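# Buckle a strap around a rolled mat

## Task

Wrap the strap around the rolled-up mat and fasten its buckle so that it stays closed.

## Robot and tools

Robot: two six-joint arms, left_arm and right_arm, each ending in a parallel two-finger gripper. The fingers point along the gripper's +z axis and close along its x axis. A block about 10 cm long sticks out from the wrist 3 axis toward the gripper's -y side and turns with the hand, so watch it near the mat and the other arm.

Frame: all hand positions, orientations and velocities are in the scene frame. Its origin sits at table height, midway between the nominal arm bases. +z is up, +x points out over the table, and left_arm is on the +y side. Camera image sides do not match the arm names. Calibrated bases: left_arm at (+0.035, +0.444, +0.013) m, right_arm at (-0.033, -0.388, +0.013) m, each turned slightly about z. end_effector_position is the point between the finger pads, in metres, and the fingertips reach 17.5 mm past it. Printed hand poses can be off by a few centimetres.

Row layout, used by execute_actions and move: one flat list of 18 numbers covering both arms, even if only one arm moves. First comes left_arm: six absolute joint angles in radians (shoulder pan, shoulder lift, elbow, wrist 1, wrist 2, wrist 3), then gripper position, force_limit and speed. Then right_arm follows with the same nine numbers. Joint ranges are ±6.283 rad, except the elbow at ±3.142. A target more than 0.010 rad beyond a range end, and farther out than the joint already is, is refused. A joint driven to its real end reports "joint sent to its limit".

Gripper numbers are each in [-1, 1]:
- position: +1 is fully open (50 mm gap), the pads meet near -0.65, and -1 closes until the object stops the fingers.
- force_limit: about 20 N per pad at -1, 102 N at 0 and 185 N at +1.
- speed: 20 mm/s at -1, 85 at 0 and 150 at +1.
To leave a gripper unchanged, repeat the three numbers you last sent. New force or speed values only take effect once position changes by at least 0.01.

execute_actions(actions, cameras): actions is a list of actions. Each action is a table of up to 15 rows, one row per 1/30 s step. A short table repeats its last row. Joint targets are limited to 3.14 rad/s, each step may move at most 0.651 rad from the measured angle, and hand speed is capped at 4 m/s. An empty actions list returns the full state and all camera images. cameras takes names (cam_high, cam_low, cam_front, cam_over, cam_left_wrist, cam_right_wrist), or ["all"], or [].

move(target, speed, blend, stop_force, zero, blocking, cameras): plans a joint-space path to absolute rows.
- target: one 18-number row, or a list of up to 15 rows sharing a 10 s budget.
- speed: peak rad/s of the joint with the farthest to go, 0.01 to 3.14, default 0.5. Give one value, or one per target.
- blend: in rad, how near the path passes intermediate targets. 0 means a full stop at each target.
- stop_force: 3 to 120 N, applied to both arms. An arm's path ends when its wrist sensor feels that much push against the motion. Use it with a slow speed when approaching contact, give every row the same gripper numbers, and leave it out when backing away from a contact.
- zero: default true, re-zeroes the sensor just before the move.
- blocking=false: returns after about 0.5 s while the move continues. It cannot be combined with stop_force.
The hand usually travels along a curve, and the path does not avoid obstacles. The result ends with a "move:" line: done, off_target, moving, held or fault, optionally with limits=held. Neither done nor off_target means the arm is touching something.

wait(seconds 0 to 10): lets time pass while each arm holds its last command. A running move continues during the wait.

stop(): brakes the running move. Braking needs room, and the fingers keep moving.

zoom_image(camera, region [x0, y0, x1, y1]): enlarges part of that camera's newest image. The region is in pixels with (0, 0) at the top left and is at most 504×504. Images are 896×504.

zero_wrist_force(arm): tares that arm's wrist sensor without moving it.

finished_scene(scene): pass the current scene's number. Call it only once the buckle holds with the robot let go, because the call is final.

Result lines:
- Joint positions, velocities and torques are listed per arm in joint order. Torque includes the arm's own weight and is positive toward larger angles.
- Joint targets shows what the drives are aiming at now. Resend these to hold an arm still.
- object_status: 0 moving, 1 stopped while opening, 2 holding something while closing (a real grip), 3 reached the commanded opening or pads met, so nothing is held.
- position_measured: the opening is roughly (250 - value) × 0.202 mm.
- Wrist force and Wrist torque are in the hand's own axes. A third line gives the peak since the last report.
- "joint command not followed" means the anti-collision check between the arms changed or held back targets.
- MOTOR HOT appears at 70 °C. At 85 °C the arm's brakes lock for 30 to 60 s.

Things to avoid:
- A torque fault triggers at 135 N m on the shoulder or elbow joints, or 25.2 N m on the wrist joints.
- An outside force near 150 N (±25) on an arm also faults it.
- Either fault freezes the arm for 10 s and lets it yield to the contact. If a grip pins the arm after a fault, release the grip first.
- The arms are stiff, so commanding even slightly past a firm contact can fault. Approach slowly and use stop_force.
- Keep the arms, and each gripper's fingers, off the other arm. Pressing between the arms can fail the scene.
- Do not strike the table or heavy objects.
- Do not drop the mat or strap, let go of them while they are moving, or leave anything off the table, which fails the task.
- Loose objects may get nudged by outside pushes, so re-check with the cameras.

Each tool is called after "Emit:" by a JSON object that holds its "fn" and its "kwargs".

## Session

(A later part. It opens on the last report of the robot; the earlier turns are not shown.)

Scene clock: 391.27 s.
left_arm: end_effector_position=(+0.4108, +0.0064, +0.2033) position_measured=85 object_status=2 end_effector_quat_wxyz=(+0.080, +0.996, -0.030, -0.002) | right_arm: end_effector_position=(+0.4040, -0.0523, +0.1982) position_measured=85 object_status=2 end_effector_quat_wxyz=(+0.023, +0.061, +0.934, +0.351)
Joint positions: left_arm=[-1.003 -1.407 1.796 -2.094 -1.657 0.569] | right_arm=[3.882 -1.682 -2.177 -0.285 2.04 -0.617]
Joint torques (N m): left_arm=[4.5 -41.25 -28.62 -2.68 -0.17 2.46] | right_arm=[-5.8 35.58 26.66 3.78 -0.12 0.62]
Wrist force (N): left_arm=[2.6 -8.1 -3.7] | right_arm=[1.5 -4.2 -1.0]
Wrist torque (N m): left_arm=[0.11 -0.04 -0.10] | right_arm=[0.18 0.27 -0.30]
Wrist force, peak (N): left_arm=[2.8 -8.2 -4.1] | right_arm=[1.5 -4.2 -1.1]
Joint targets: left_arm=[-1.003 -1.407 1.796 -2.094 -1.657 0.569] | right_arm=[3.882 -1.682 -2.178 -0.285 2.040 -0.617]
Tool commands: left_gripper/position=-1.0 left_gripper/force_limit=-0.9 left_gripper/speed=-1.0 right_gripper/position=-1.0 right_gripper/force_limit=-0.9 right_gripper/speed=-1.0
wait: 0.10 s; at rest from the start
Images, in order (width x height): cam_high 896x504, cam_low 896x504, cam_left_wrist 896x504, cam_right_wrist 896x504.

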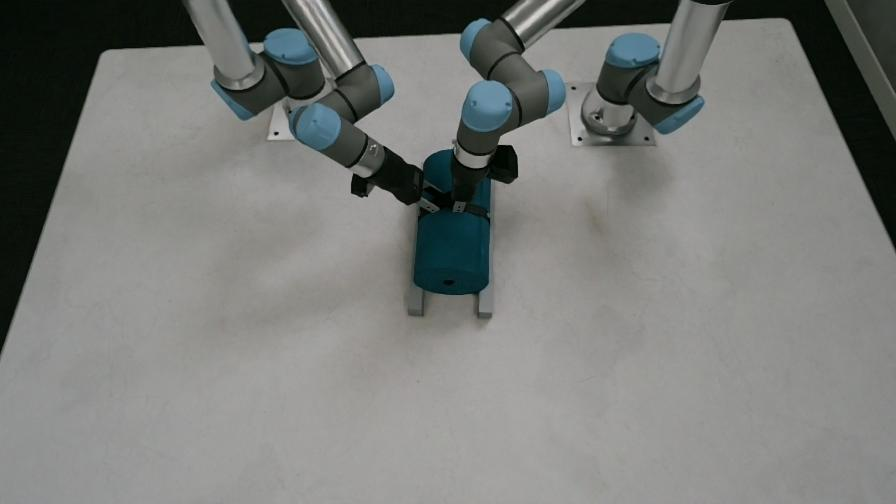

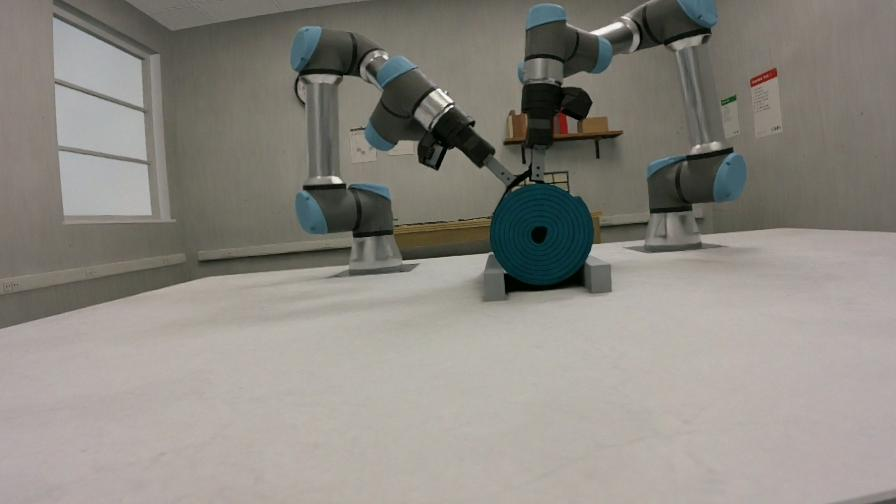

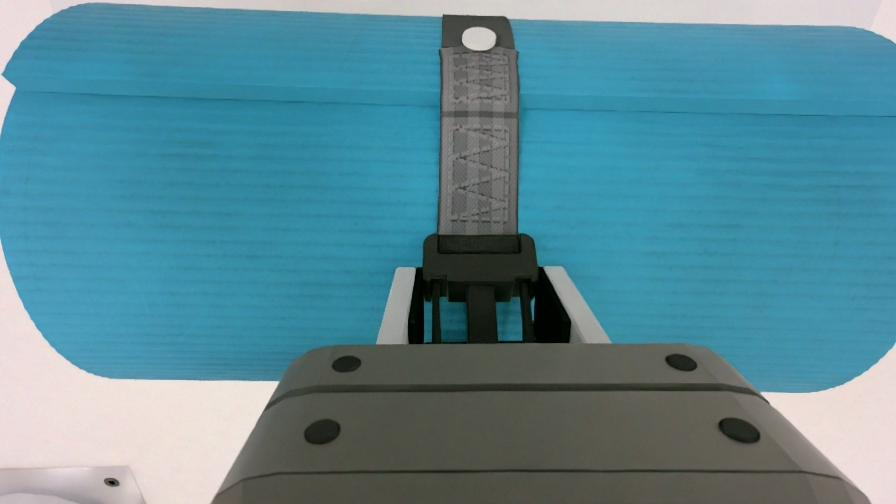

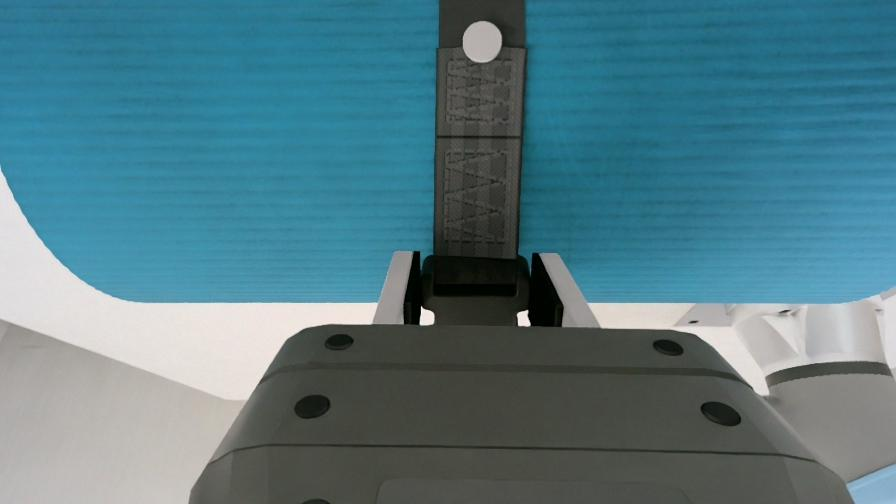

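Emit:
{"fn": "move", "kwargs": {"target": [-0.9615,-1.4739,1.8697,-2.0974,-1.6631,0.6116,-1,-0.9,-1,3.882,-1.682,-2.178,-0.285,2.04,-0.617,-1,-0.9,-1], "speed": 0.15, "cameras": ["cam_front","cam_over","cam_left_wrist"]}}

Emit:
{"fn": "zoom_image", "kwargs": {"camera": "cam_front", "region": [320, 150, 500, 230]}}

Emit:
{"fn": "zoom_image", "kwargs": {"camera": "cam_over", "region": [290, 110, 450, 220]}}

Scene clock: 400.73 s.
left_arm: end_effector_position=(+0.4114, +0.0471, +0.2042) position_measured=85 object_status=2 end_effector_quat_wxyz=(+0.080, +0.996, -0.030, -0.002) end_effector_velocity=(-0.001, -0.002, +0.000) end_effector_angular_velocity=(+0.000, +0.001, +0.001) | right_arm: end_effector_position=(+0.4038, -0.0524, +0.1981) position_measured=85 object_status=2 end_effector_quat_wxyz=(+0.023, +0.061, +0.934, +0.351)
Joint positions: left_arm=[-0.961 -1.474 1.87 -2.097 -1.663 0.612] | right_arm=[3.882 -1.682 -2.178 -0.285 2.04 -0.617]
Joint velocities: left_arm=[-0.003 0.002 -0.003 0.001 0 -0.005] | right_arm=[within noise]
Joint torques (N m): left_arm=[-8.34 -21.57 -31.19 -4.8 -0.12 -2.59] | right_arm=[6.64 35.13 11.57 5.67 3.27 -1.41]
Wrist force (N): left_arm=[-0.4 -0.6 0.8] | right_arm=[-0.9 -0.7 -0.2]
Wrist torque (N m): left_arm=[-0.01 0.07 -0.07] | right_arm=[0.22 0.25 -0.21]
Wrist force, peak (N): left_arm=[2.6 -8.3 -4.0] | right_arm=[1.6 6.7 3.4]
Joint targets: left_arm=[-0.962 -1.474 1.870 -2.097 -1.663 0.612] | right_arm=[3.882 -1.682 -2.178 -0.285 2.040 -0.617]
move: done
Images, in order (width x height): cam_front 896x504, cam_over 896x504, cam_left_wrist 896x504.

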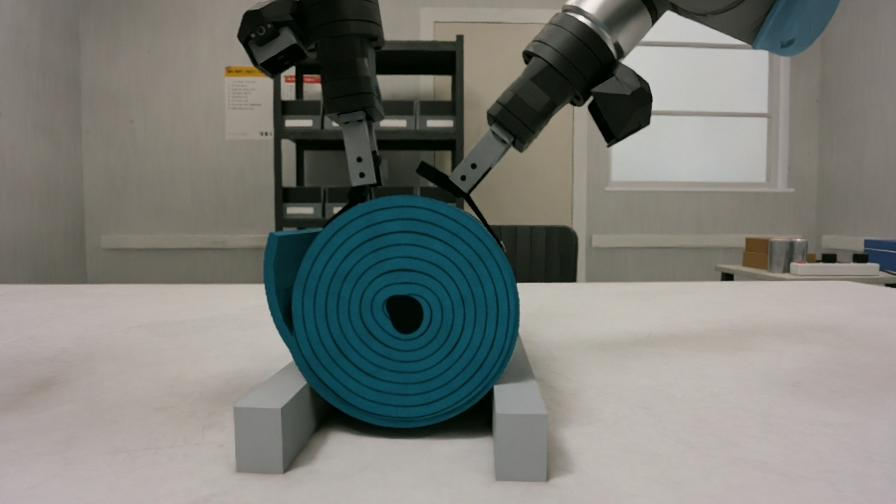

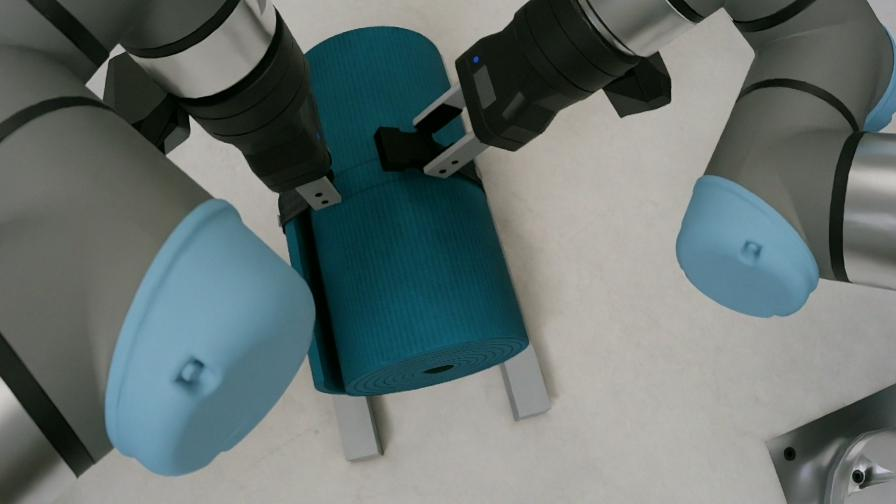

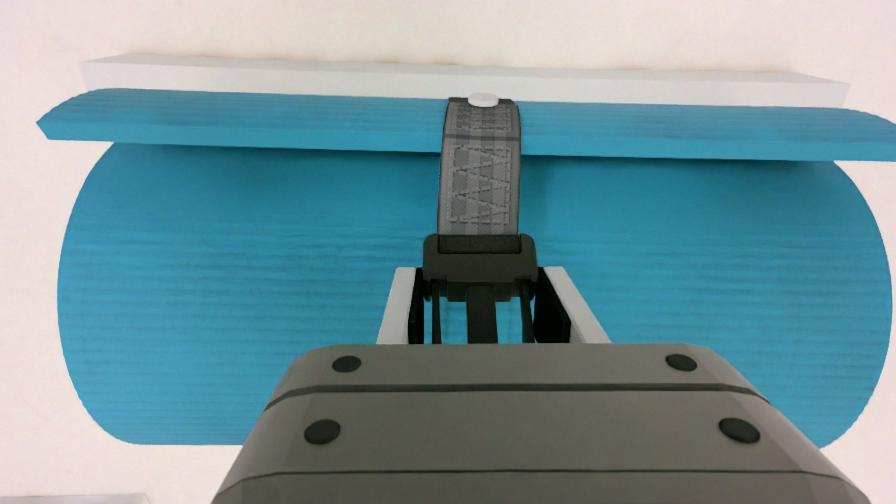

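Scaled by 2.800.

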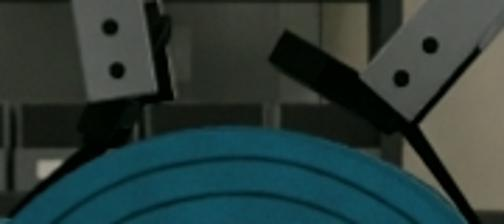

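Scaled by 3.150.

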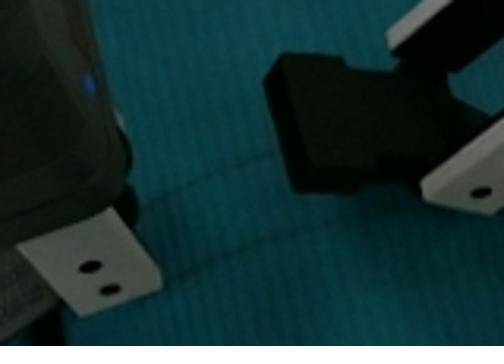

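Emit:
{"fn": "move", "kwargs": {"target": [[-0.811,-1.503,2.129,-2.654,-1.974,0.673,-1,-0.9,-1,3.898,-1.7742,-2.3788,0.3918,1.9472,-0.256,-1,-0.9,-1],[-0.742,-1.462,2.08,-2.434,-2.124,1.3,-1,-0.9,-1,3.898,-1.81,-2.385,0.43,1.947,-0.256,-1,-0.9,-1],[-0.758,-1.438,2.094,-2.48,-2.12,1.324,-1,-0.9,-1,3.898,-1.828,-2.390,0.458,1.947,-0.256,-1,-0.9,-1]], "speed": 0.3, "stop_force": 25, "cameras": ["cam_front","cam_over","cam_left_wrist"]}}

Emit:
{"fn": "zoom_image", "kwargs": {"camera": "cam_front", "region": [270, 130, 550, 240]}}

Scene clock: 417.47 s.
left_arm: end_effector_position=(+0.3928, +0.0684, +0.1719) position_measured=85 object_status=2 end_effector_quat_wxyz=(+0.294, +0.909, -0.293, -0.032) | right_arm: end_effector_position=(+0.4107, -0.0637, +0.1825) position_measured=85 object_status=2 end_effector_quat_wxyz=(+0.100, +0.183, +0.858, +0.469)
Joint positions: left_arm=[-0.753 -1.445 2.09 -2.467 -2.121 1.317] | right_arm=[3.898 -1.828 -2.39 0.458 1.947 -0.256]
Joint torques (N m): left_arm=[-8.43 -20.38 -15.44 -5.87 -2.55 2.3] | right_arm=[-5.59 33.7 21.14 4.67 -2.14 0.98]
Wrist force (N): left_arm=[-0.3 -1.8 0.6] | right_arm=[-1.8 2.1 -1.6]
Wrist torque (N m): left_arm=[-0.26 0.11 -0.08] | right_arm=[0.21 0.47 -0.30]
Wrist force, peak (N): left_arm=[-20.8 3.2 -35.3] | right_arm=[-1.7 4.0 -2.2]
Joint targets: left_arm=[-0.753 -1.445 2.090 -2.467 -2.121 1.317] | right_arm=[3.898 -1.828 -2.390 0.458 1.947 -0.256]
move: contact (left_arm); left_arm: the wrist 1 is farthest, 0.013 rad from its target
Images, in order (width x height): cam_front 896x504, cam_over 896x504, cam_left_wrist 896x504.

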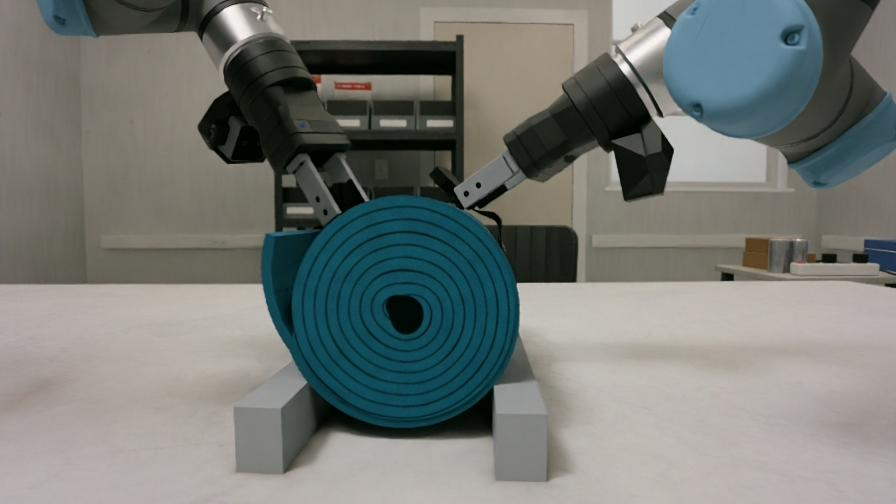

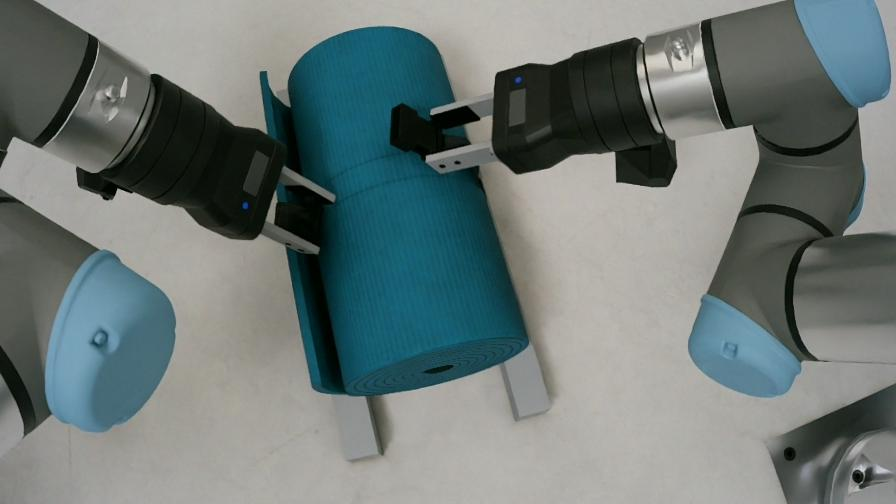

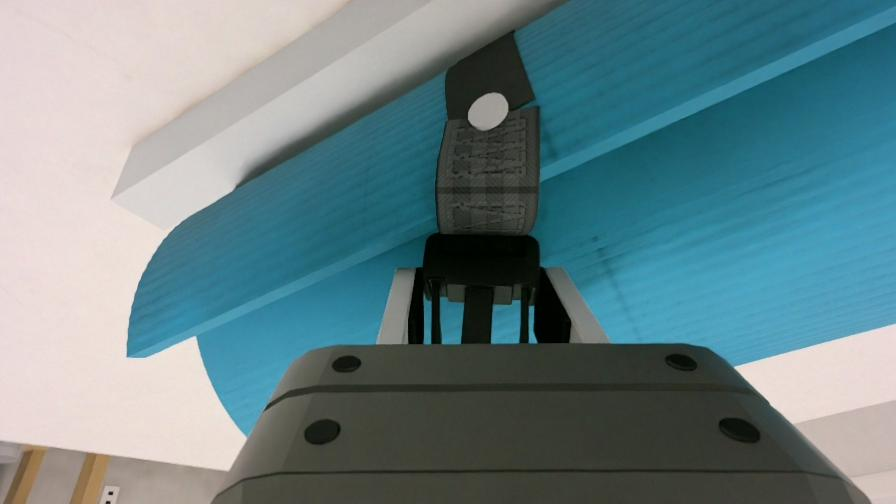

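Scaled by 1.800.

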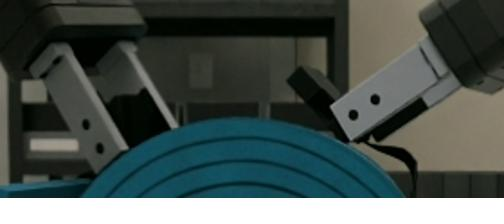

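Emit:
{"fn": "move", "kwargs": {"target": [-0.753,-1.445,2.090,-2.467,-2.121,1.317,1,0.2,-1,3.898,-1.828,-2.390,0.458,1.947,-0.256,0.8,0.2,-1], "cameras": ["cam_front","cam_over","cam_left_wrist","cam_right_wrist"]}}

Emit:
{"fn": "zoom_image", "kwargs": {"camera": "cam_front", "region": [270, 130, 550, 240]}}

Emit:
{"fn": "zoom_image", "kwargs": {"camera": "cam_over", "region": [250, 90, 530, 280]}}

Scene clock: 422.57 s.
left_arm: end_effector_position=(+0.3929, +0.0686, +0.1719) position_measured=3 object_status=0 end_effector_quat_wxyz=(+0.293, +0.910, -0.293, -0.032) | right_arm: end_effector_position=(+0.4107, -0.0637, +0.1825) position_measured=32 object_status=3 end_effector_quat_wxyz=(+0.100, +0.183, +0.858, +0.469)
Joint positions: left_arm=[-0.753 -1.445 2.09 -2.467 -2.121 1.317] | right_arm=[3.898 -1.828 -2.39 0.458 1.947 -0.256]
Joint torques (N m): left_arm=[9.48 -38.27 -19.42 -4.59 0.51 -2.48] | right_arm=[-5.14 33.91 21.22 4.54 -1.49 0.87]
Wrist force (N): left_arm=[-0.4 -2.0 0.9] | right_arm=[-1.3 1.0 -0.4]
Wrist torque (N m): left_arm=[-0.30 0.12 -0.06] | right_arm=[0.19 0.43 -0.31]
Wrist force, peak (N): left_arm=[-0.4 -2.1 0.7] | right_arm=[-1.8 2.4 -1.7]
Joint targets: left_arm=[-0.753 -1.445 2.090 -2.467 -2.121 1.317] | right_arm=[3.898 -1.828 -2.390 0.458 1.947 -0.256]
move: done
Images, in order (width x height): cam_front 896x504, cam_over 896x504, cam_left_wrist 896x504, cam_right_wrist 896x504.

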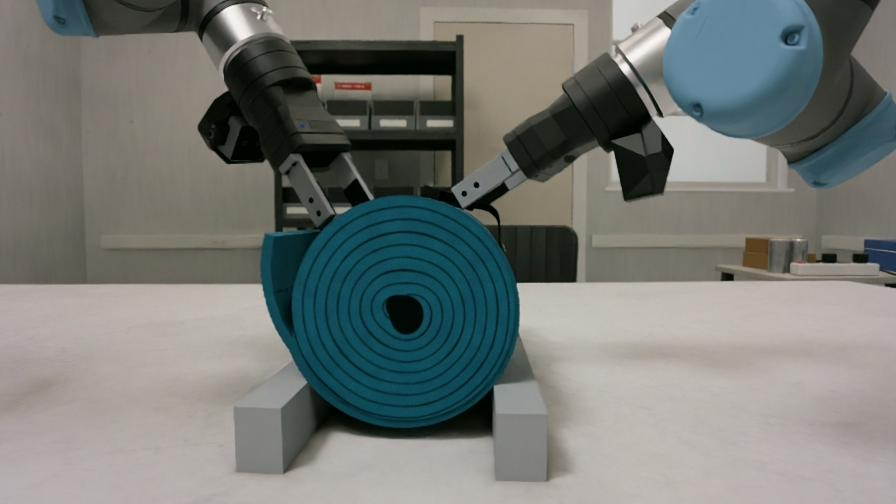

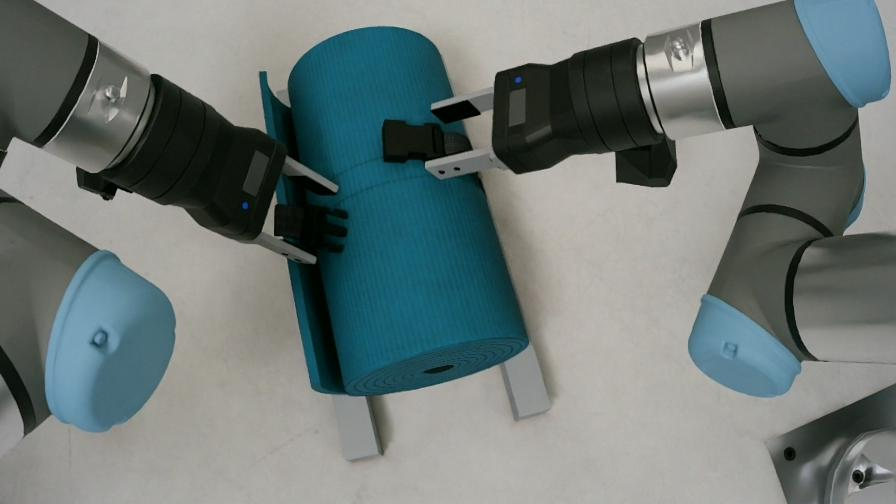

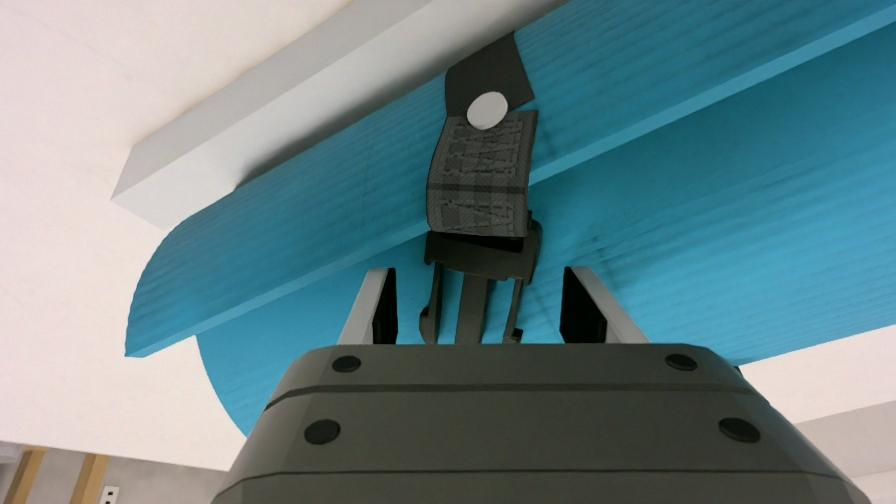

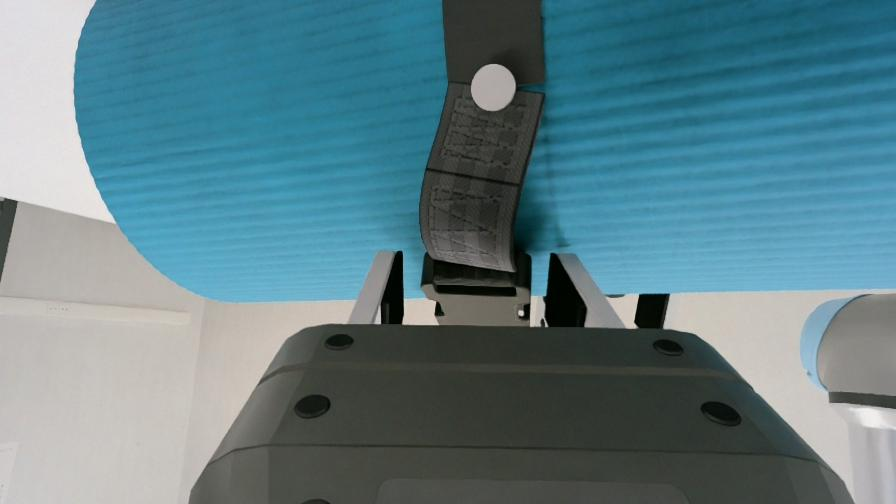

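Scaled by 1.800.

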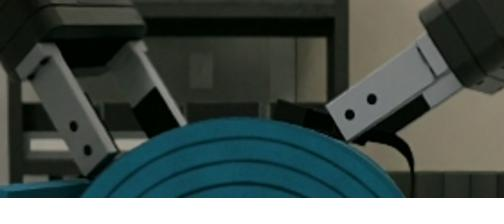

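Scaled by 1.800.

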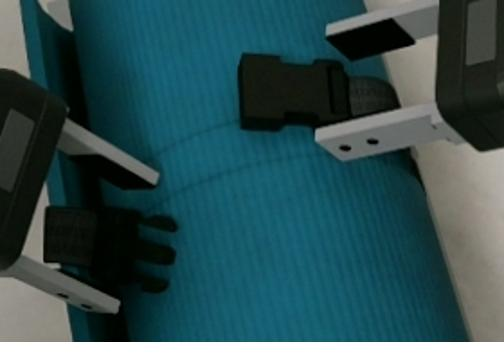

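Emit:
{"fn": "move", "kwargs": {"target": [-0.754,-1.4297,2.0964,-2.4902,-2.1214,1.35,1,0.2,-1,3.898,-1.833,-2.391,0.463,1.947,-0.27,0.8,0.2,-1], "speed": 0.05, "stop_force": 15}}

Emit:
{"fn": "wait", "kwargs": {"seconds": 0.1, "cameras": ["cam_left_wrist","cam_right_wrist"]}}

Scene clock: 438.67 s.
left_arm: end_effector_position=(+0.3935, +0.0671, +0.1651) position_measured=3 object_status=3 end_effector_quat_wxyz=(+0.294, +0.905, -0.307, -0.027) | right_arm: end_effector_position=(+0.4106, -0.0638, +0.1806) position_measured=32 object_status=3 end_effector_quat_wxyz=(+0.103, +0.177, +0.860, +0.468)
Joint positions: left_arm=[-0.754 -1.431 2.096 -2.489 -2.121 1.348] | right_arm=[3.898 -1.833 -2.391 0.463 1.947 -0.27]
Joint torques (N m): left_arm=[-0.41 -30.12 -24.37 0.29 1.68 -0.52] | right_arm=[-5.38 26.61 1.37 1.38 -0.88 1.16]
Wrist force (N): left_arm=[-4.1 2.0 -14.8] | right_arm=[-1.3 4.7 -1.9]
Wrist torque (N m): left_arm=[-0.28 0.58 0.02] | right_arm=[0.26 0.50 -0.22]
Wrist force, peak (N): left_arm=[-7.9 3.1 -21.9] | right_arm=[-1.4 5.1 -2.1]
Joint targets: left_arm=[-0.754 -1.431 2.096 -2.489 -2.121 1.348] | right_arm=[3.898 -1.833 -2.391 0.463 1.947 -0.270]
move: contact (left_arm)

Scene clock: 438.77 s.
left_arm: end_effector_position=(+0.3935, +0.0671, +0.1651) position_measured=3 object_status=3 end_effector_quat_wxyz=(+0.294, +0.905, -0.307, -0.027) | right_arm: end_effector_position=(+0.4106, -0.0638, +0.1806) position_measured=32 object_status=3 end_effector_quat_wxyz=(+0.103, +0.177, +0.860, +0.468)
Joint positions: left_arm=[-0.754 -1.431 2.096 -2.489 -2.121 1.348] | right_arm=[3.898 -1.833 -2.391 0.463 1.947 -0.27]
Joint torques (N m): left_arm=[0.35 -30.92 -24.45 0.27 1.5 -0.45] | right_arm=[-5.55 28.61 1 1.47 -0.85 1.12]
Wrist force (N): left_arm=[-4.1 2.0 -14.5] | right_arm=[-1.3 5.0 -2.0]
Wrist torque (N m): left_arm=[-0.27 0.59 0.02] | right_arm=[0.30 0.49 -0.22]
Wrist force, peak (N): left_arm=[-4.3 2.3 -15.0] | right_arm=[-1.4 5.2 -1.9]
Joint targets: left_arm=[-0.754 -1.431 2.096 -2.489 -2.121 1.348] | right_arm=[3.898 -1.833 -2.391 0.463 1.947 -0.270]
Tool commands: left_gripper/position=+1.0 left_gripper/force_limit=+0.2 left_gripper/speed=-1.0 right_gripper/position=+0.8 right_gripper/force_limit=+0.2 right_gripper/speed=-1.0
wait: 0.10 s; no rest
Images, in order (width x height): cam_left_wrist 896x504, cam_right_wrist 896x504.

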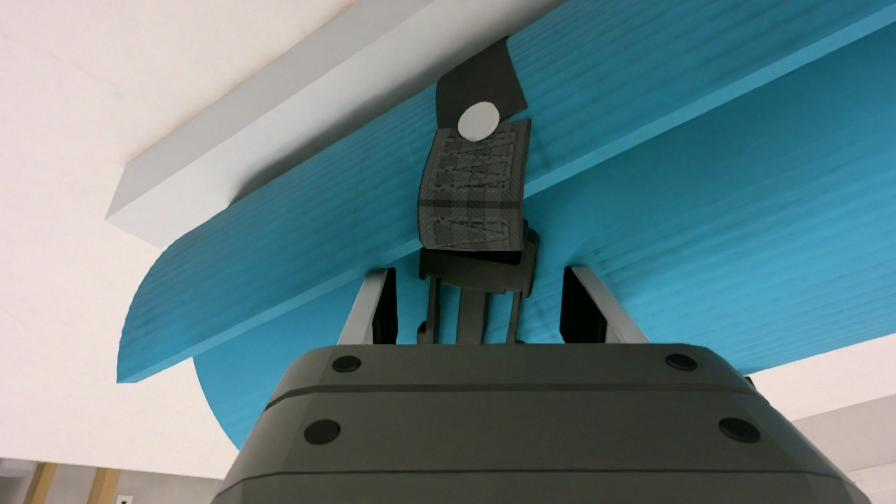

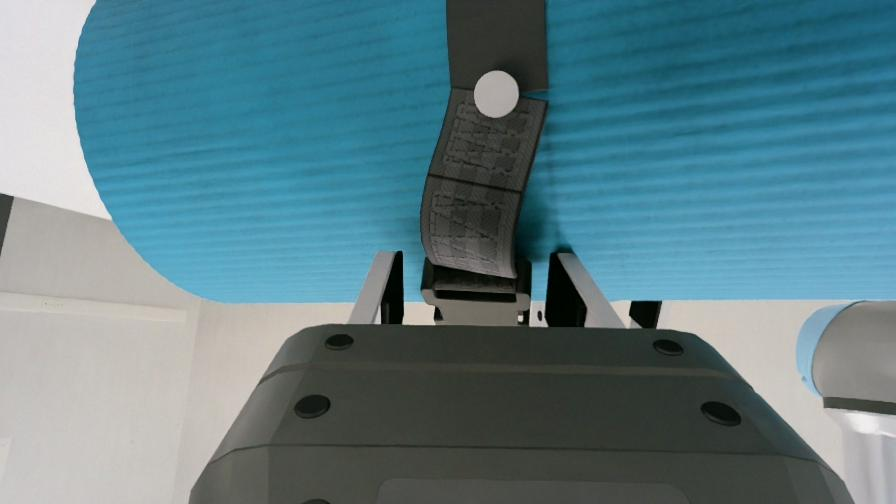

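Emit:
{"fn": "move", "kwargs": {"target": [-0.749,-1.4274,2.0975,-2.4906,-2.1226,1.35,1,0.2,-1,3.898,-1.833,-2.391,0.463,1.947,-0.27,0.8,0.2,-1], "speed": 0.05, "stop_force": 15}}

Emit:
{"fn": "move", "kwargs": {"target": [-0.749,-1.4274,2.0975,-2.4906,-2.1226,1.35,-1,0.1,-1,3.898,-1.833,-2.391,0.463,1.947,-0.27,-1,0.1,-1], "cameras": ["cam_left_wrist","cam_right_wrist","cam_front","cam_over"]}}

Emit:
{"fn": "zoom_image", "kwargs": {"camera": "cam_left_wrist", "region": [340, 170, 640, 350]}}

Emit:
{"fn": "zoom_image", "kwargs": {"camera": "cam_front", "region": [270, 130, 550, 240]}}

Scene clock: 448.43 s.
left_arm: end_effector_position=(+0.3949, +0.0690, +0.1631) position_measured=3 object_status=3 end_effector_quat_wxyz=(+0.294, +0.905, -0.306, -0.028) | right_arm: end_effector_position=(+0.4106, -0.0638, +0.1806) position_measured=32 object_status=3 end_effector_quat_wxyz=(+0.103, +0.177, +0.859, +0.468)
Joint positions: left_arm=[-0.749 -1.427 2.097 -2.491 -2.123 1.35] | right_arm=[3.898 -1.833 -2.391 0.463 1.947 -0.27]
Joint torques (N m): left_arm=[-3.97 -9.29 -4.95 0.94 4.36 0.19] | right_arm=[-5.34 32.8 1.79 1.52 -0.34 1.2]
Wrist force (N): left_arm=[-4.1 14.8 -22.3] | right_arm=[-1.4 4.9 -1.8]
Wrist torque (N m): left_arm=[-0.31 0.81 0.27] | right_arm=[0.28 0.48 -0.23]
Wrist force, peak (N): left_arm=[-4.2 15.1 -22.4] | right_arm=[-1.1 5.4 -2.0]
Joint targets: left_arm=[-0.749 -1.427 2.098 -2.491 -2.123 1.350] | right_arm=[3.898 -1.833 -2.391 0.463 1.947 -0.270]
move: done

Scene clock: 451.20 s.
left_arm: end_effector_position=(+0.3949, +0.0690, +0.1631) position_measured=253 object_status=3 end_effector_quat_wxyz=(+0.294, +0.905, -0.306, -0.028) | right_arm: end_effector_position=(+0.4106, -0.0638, +0.1806) position_measured=96 object_status=2 end_effector_quat_wxyz=(+0.103, +0.177, +0.860, +0.468)
Joint positions: left_arm=[-0.749 -1.427 2.097 -2.491 -2.123 1.35] | right_arm=[3.898 -1.833 -2.391 0.463 1.947 -0.27]
Joint torques (N m): left_arm=[-8.16 -11.74 -8.8 0.73 -2.22 -2.5] | right_arm=[-5.56 32.77 17.39 4.99 -0.03 1]
Wrist force (N): left_arm=[-0.7 -6.7 -24.3] | right_arm=[-1.3 1.2 -0.1]
Wrist torque (N m): left_arm=[-0.07 0.09 -0.17] | right_arm=[0.22 0.42 -0.31]
Wrist force, peak (N): left_arm=[-1.0 -7.2 -46.0] | right_arm=[-0.6 4.2 -1.8]
Joint targets: left_arm=[-0.749 -1.427 2.098 -2.491 -2.123 1.350] | right_arm=[3.898 -1.833 -2.391 0.463 1.947 -0.270]
move: done
Images, in order (width x height): cam_front 896x504, cam_over 896x504, cam_left_wrist 896x504, cam_right_wrist 896x504.

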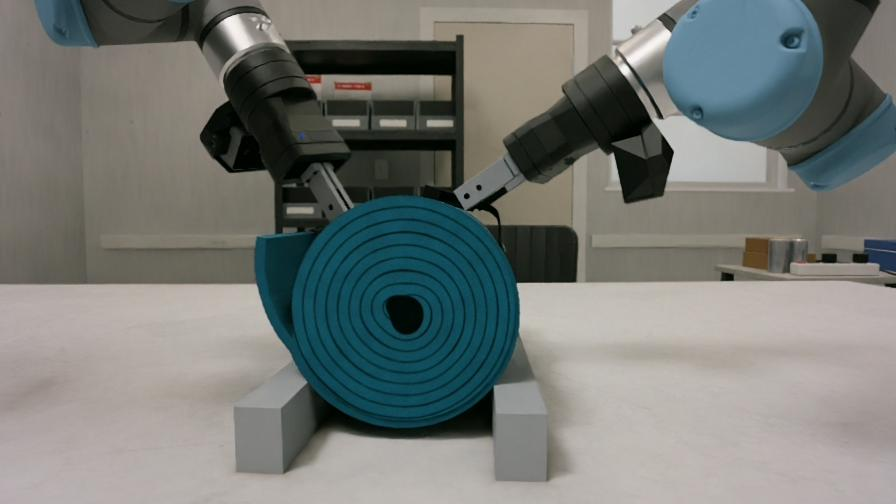

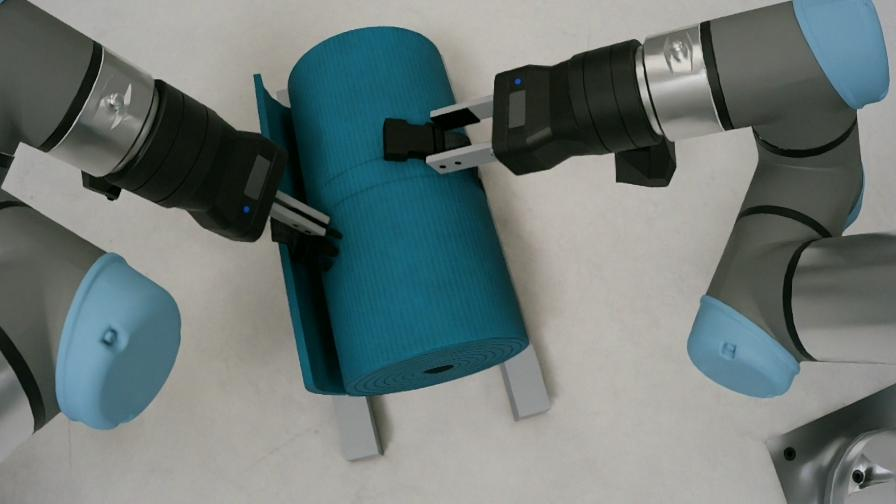

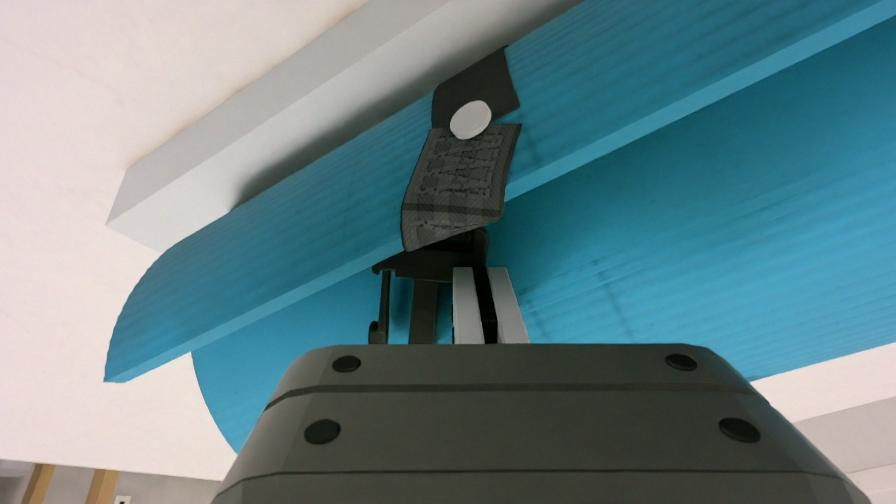

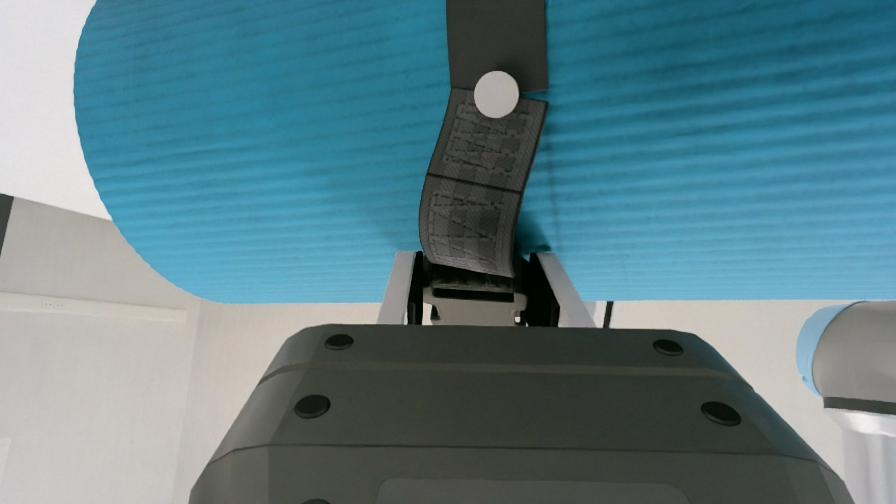

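Scaled by 1.680.

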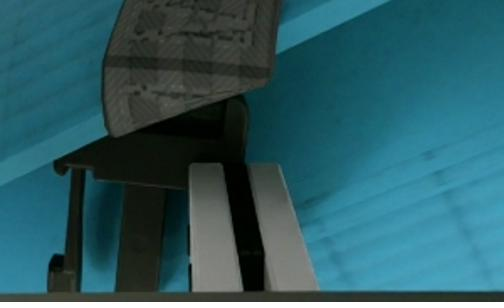

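Scaled by 1.800.

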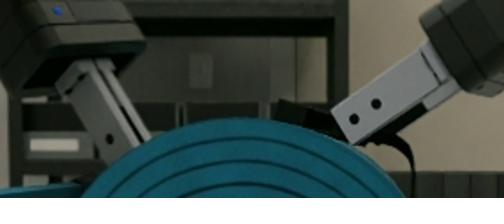

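Emit:
{"fn": "move", "kwargs": {"target": [[-0.749,-1.4274,2.0975,-2.4906,-2.1226,1.35,1,0.1,-0.5,3.898,-1.833,-2.391,0.463,1.947,-0.27,-1,0.1,-1],[-0.742,-1.462,2.08,-2.434,-2.124,1.046,1,0.1,-0.5,3.898,-1.833,-2.391,0.463,1.947,-0.27,-1,0.1,-1]], "speed": 0.3, "cameras": ["cam_left_wrist","cam_over"]}}

Emit:
{"fn": "zoom_image", "kwargs": {"camera": "cam_over", "region": [250, 90, 530, 280]}}

Scene clock: 460.70 s.
left_arm: end_effector_position=(+0.3951, +0.0736, +0.1809) position_measured=3 object_status=3 end_effector_quat_wxyz=(+0.286, +0.942, -0.161, -0.073) | right_arm: end_effector_position=(+0.4106, -0.0638, +0.1806) position_measured=96 object_status=2 end_effector_quat_wxyz=(+0.103, +0.177, +0.859, +0.468)
Joint positions: left_arm=[-0.742 -1.462 2.08 -2.434 -2.124 1.046] | right_arm=[3.898 -1.833 -2.391 0.463 1.947 -0.27]
Joint torques (N m): left_arm=[3.09 -21.2 -16.66 -5.83 -2.48 0.97] | right_arm=[-4.85 32.42 17.8 4.15 0.65 0.98]
Wrist force (N): left_arm=[-1.1 -1.4 0.9] | right_arm=[-1.4 1.3 -0.3]
Wrist torque (N m): left_arm=[-0.18 0.23 -0.20] | right_arm=[0.20 0.44 -0.31]
Wrist force, peak (N): left_arm=[-33.6 -0.4 -30.6] | right_arm=[-1.6 1.4 -0.8]
Joint targets: left_arm=[-0.742 -1.462 2.080 -2.434 -2.124 1.046] | right_arm=[3.898 -1.833 -2.391 0.463 1.947 -0.270]
move: done
Images, in order (width x height): cam_over 896x504, cam_left_wrist 896x504.

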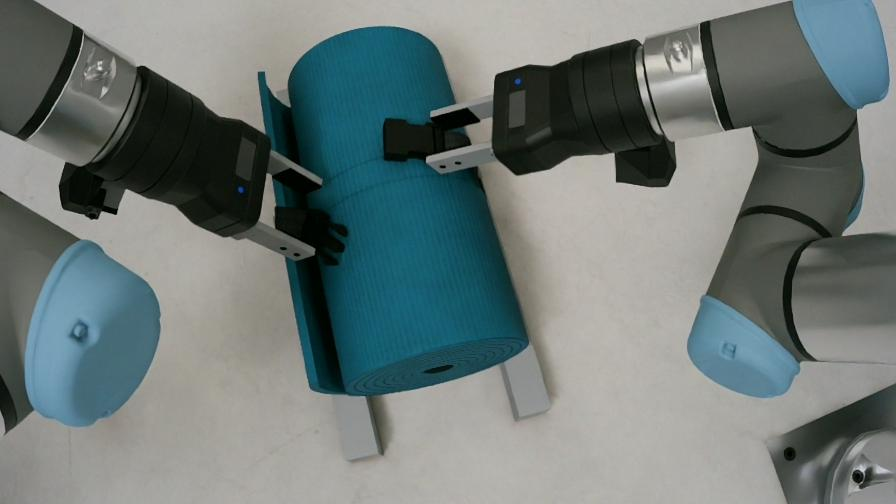

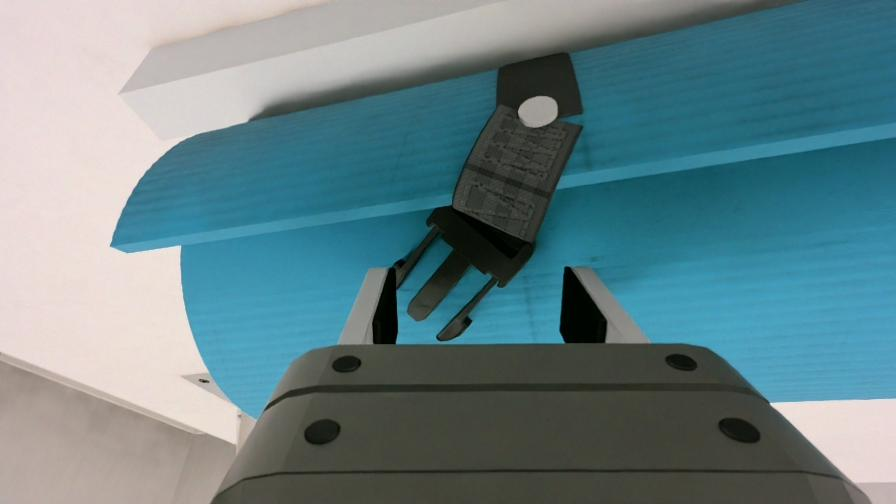

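Scaled by 1.800.

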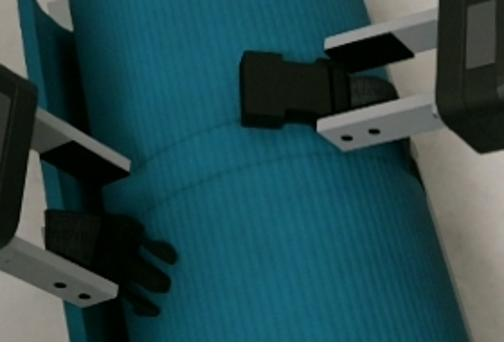

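Emit:
{"fn": "move", "kwargs": {"target": [-0.859,-1.5158,1.9795,-2.1797,-1.8341,1.06,1,0.1,-0.5,3.898,-1.833,-2.391,0.463,1.947,-0.27,-1,0.1,-1], "speed": 0.4, "cameras": ["cam_left_wrist","cam_over","cam_front"]}}

Emit:
{"fn": "zoom_image", "kwargs": {"camera": "cam_front", "region": [270, 130, 550, 240]}}

Scene clock: 479.83 s.
left_arm: end_effector_position=(+0.3993, +0.0818, +0.1911) position_measured=3 object_status=3 end_effector_quat_wxyz=(+0.146, +0.967, -0.206, -0.031) | right_arm: end_effector_position=(+0.4106, -0.0638, +0.1806) position_measured=96 object_status=2 end_effector_quat_wxyz=(+0.103, +0.177, +0.859, +0.468)
Joint positions: left_arm=[-0.859 -1.516 1.979 -2.18 -1.834 1.06] | right_arm=[3.898 -1.833 -2.391 0.463 1.947 -0.27]
Joint torques (N m): left_arm=[6.43 -20 -18.67 -3.8 0.7 -1.34] | right_arm=[-4.6 31.69 18.14 2.45 1.24 1.11]
Wrist force (N): left_arm=[-0.9 -0.5 0.5] | right_arm=[-1.3 1.5 -0.3]
Wrist torque (N m): left_arm=[-0.05 0.15 -0.14] | right_arm=[0.22 0.43 -0.31]
Wrist force, peak (N): left_arm=[-0.9 -2.1 1.1] | right_arm=[-1.5 1.6 -0.6]
Joint targets: left_arm=[-0.859 -1.516 1.980 -2.180 -1.834 1.060] | right_arm=[3.898 -1.833 -2.391 0.463 1.947 -0.270]
move: done
Images, in order (width x height): cam_front 896x504, cam_over 896x504, cam_left_wrist 896x504.

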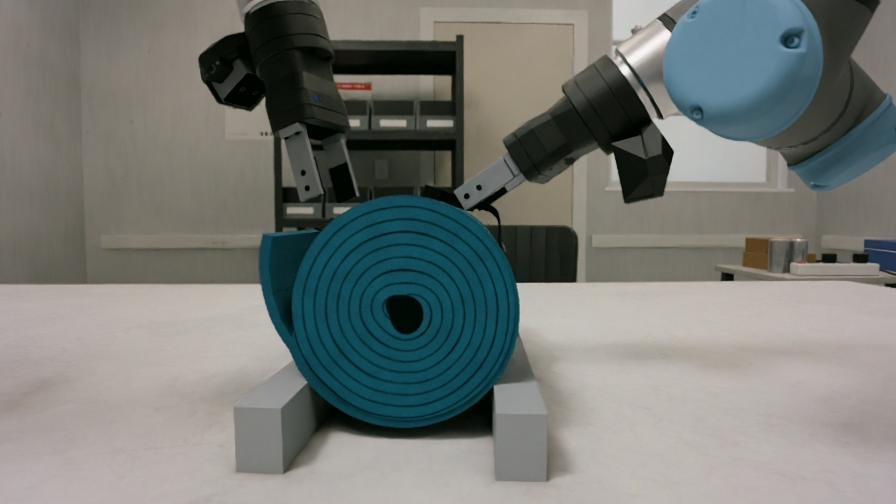

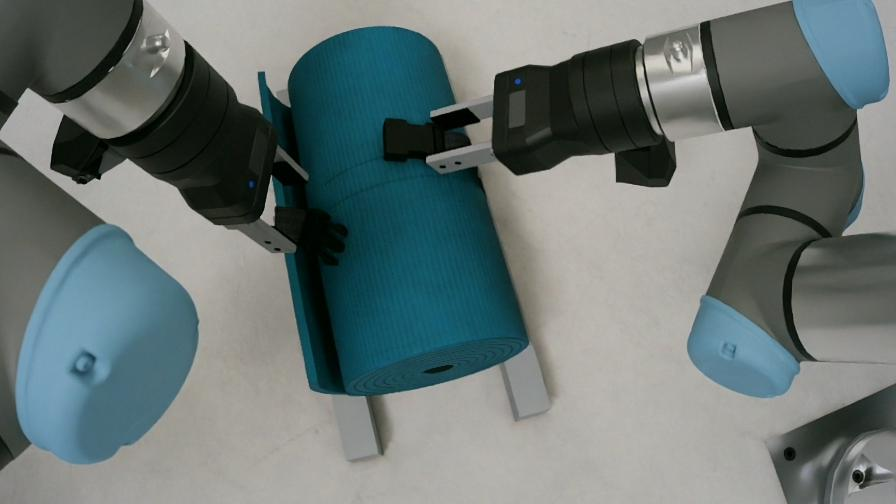

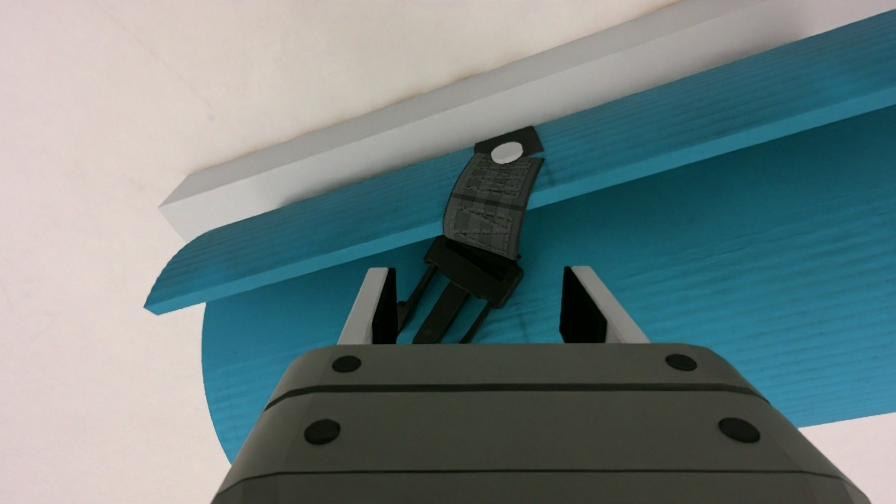

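Scaled by 1.800.

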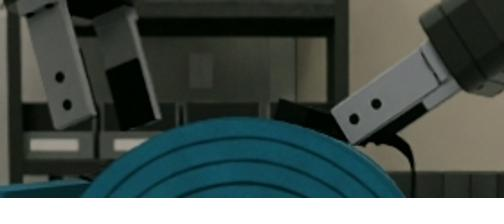

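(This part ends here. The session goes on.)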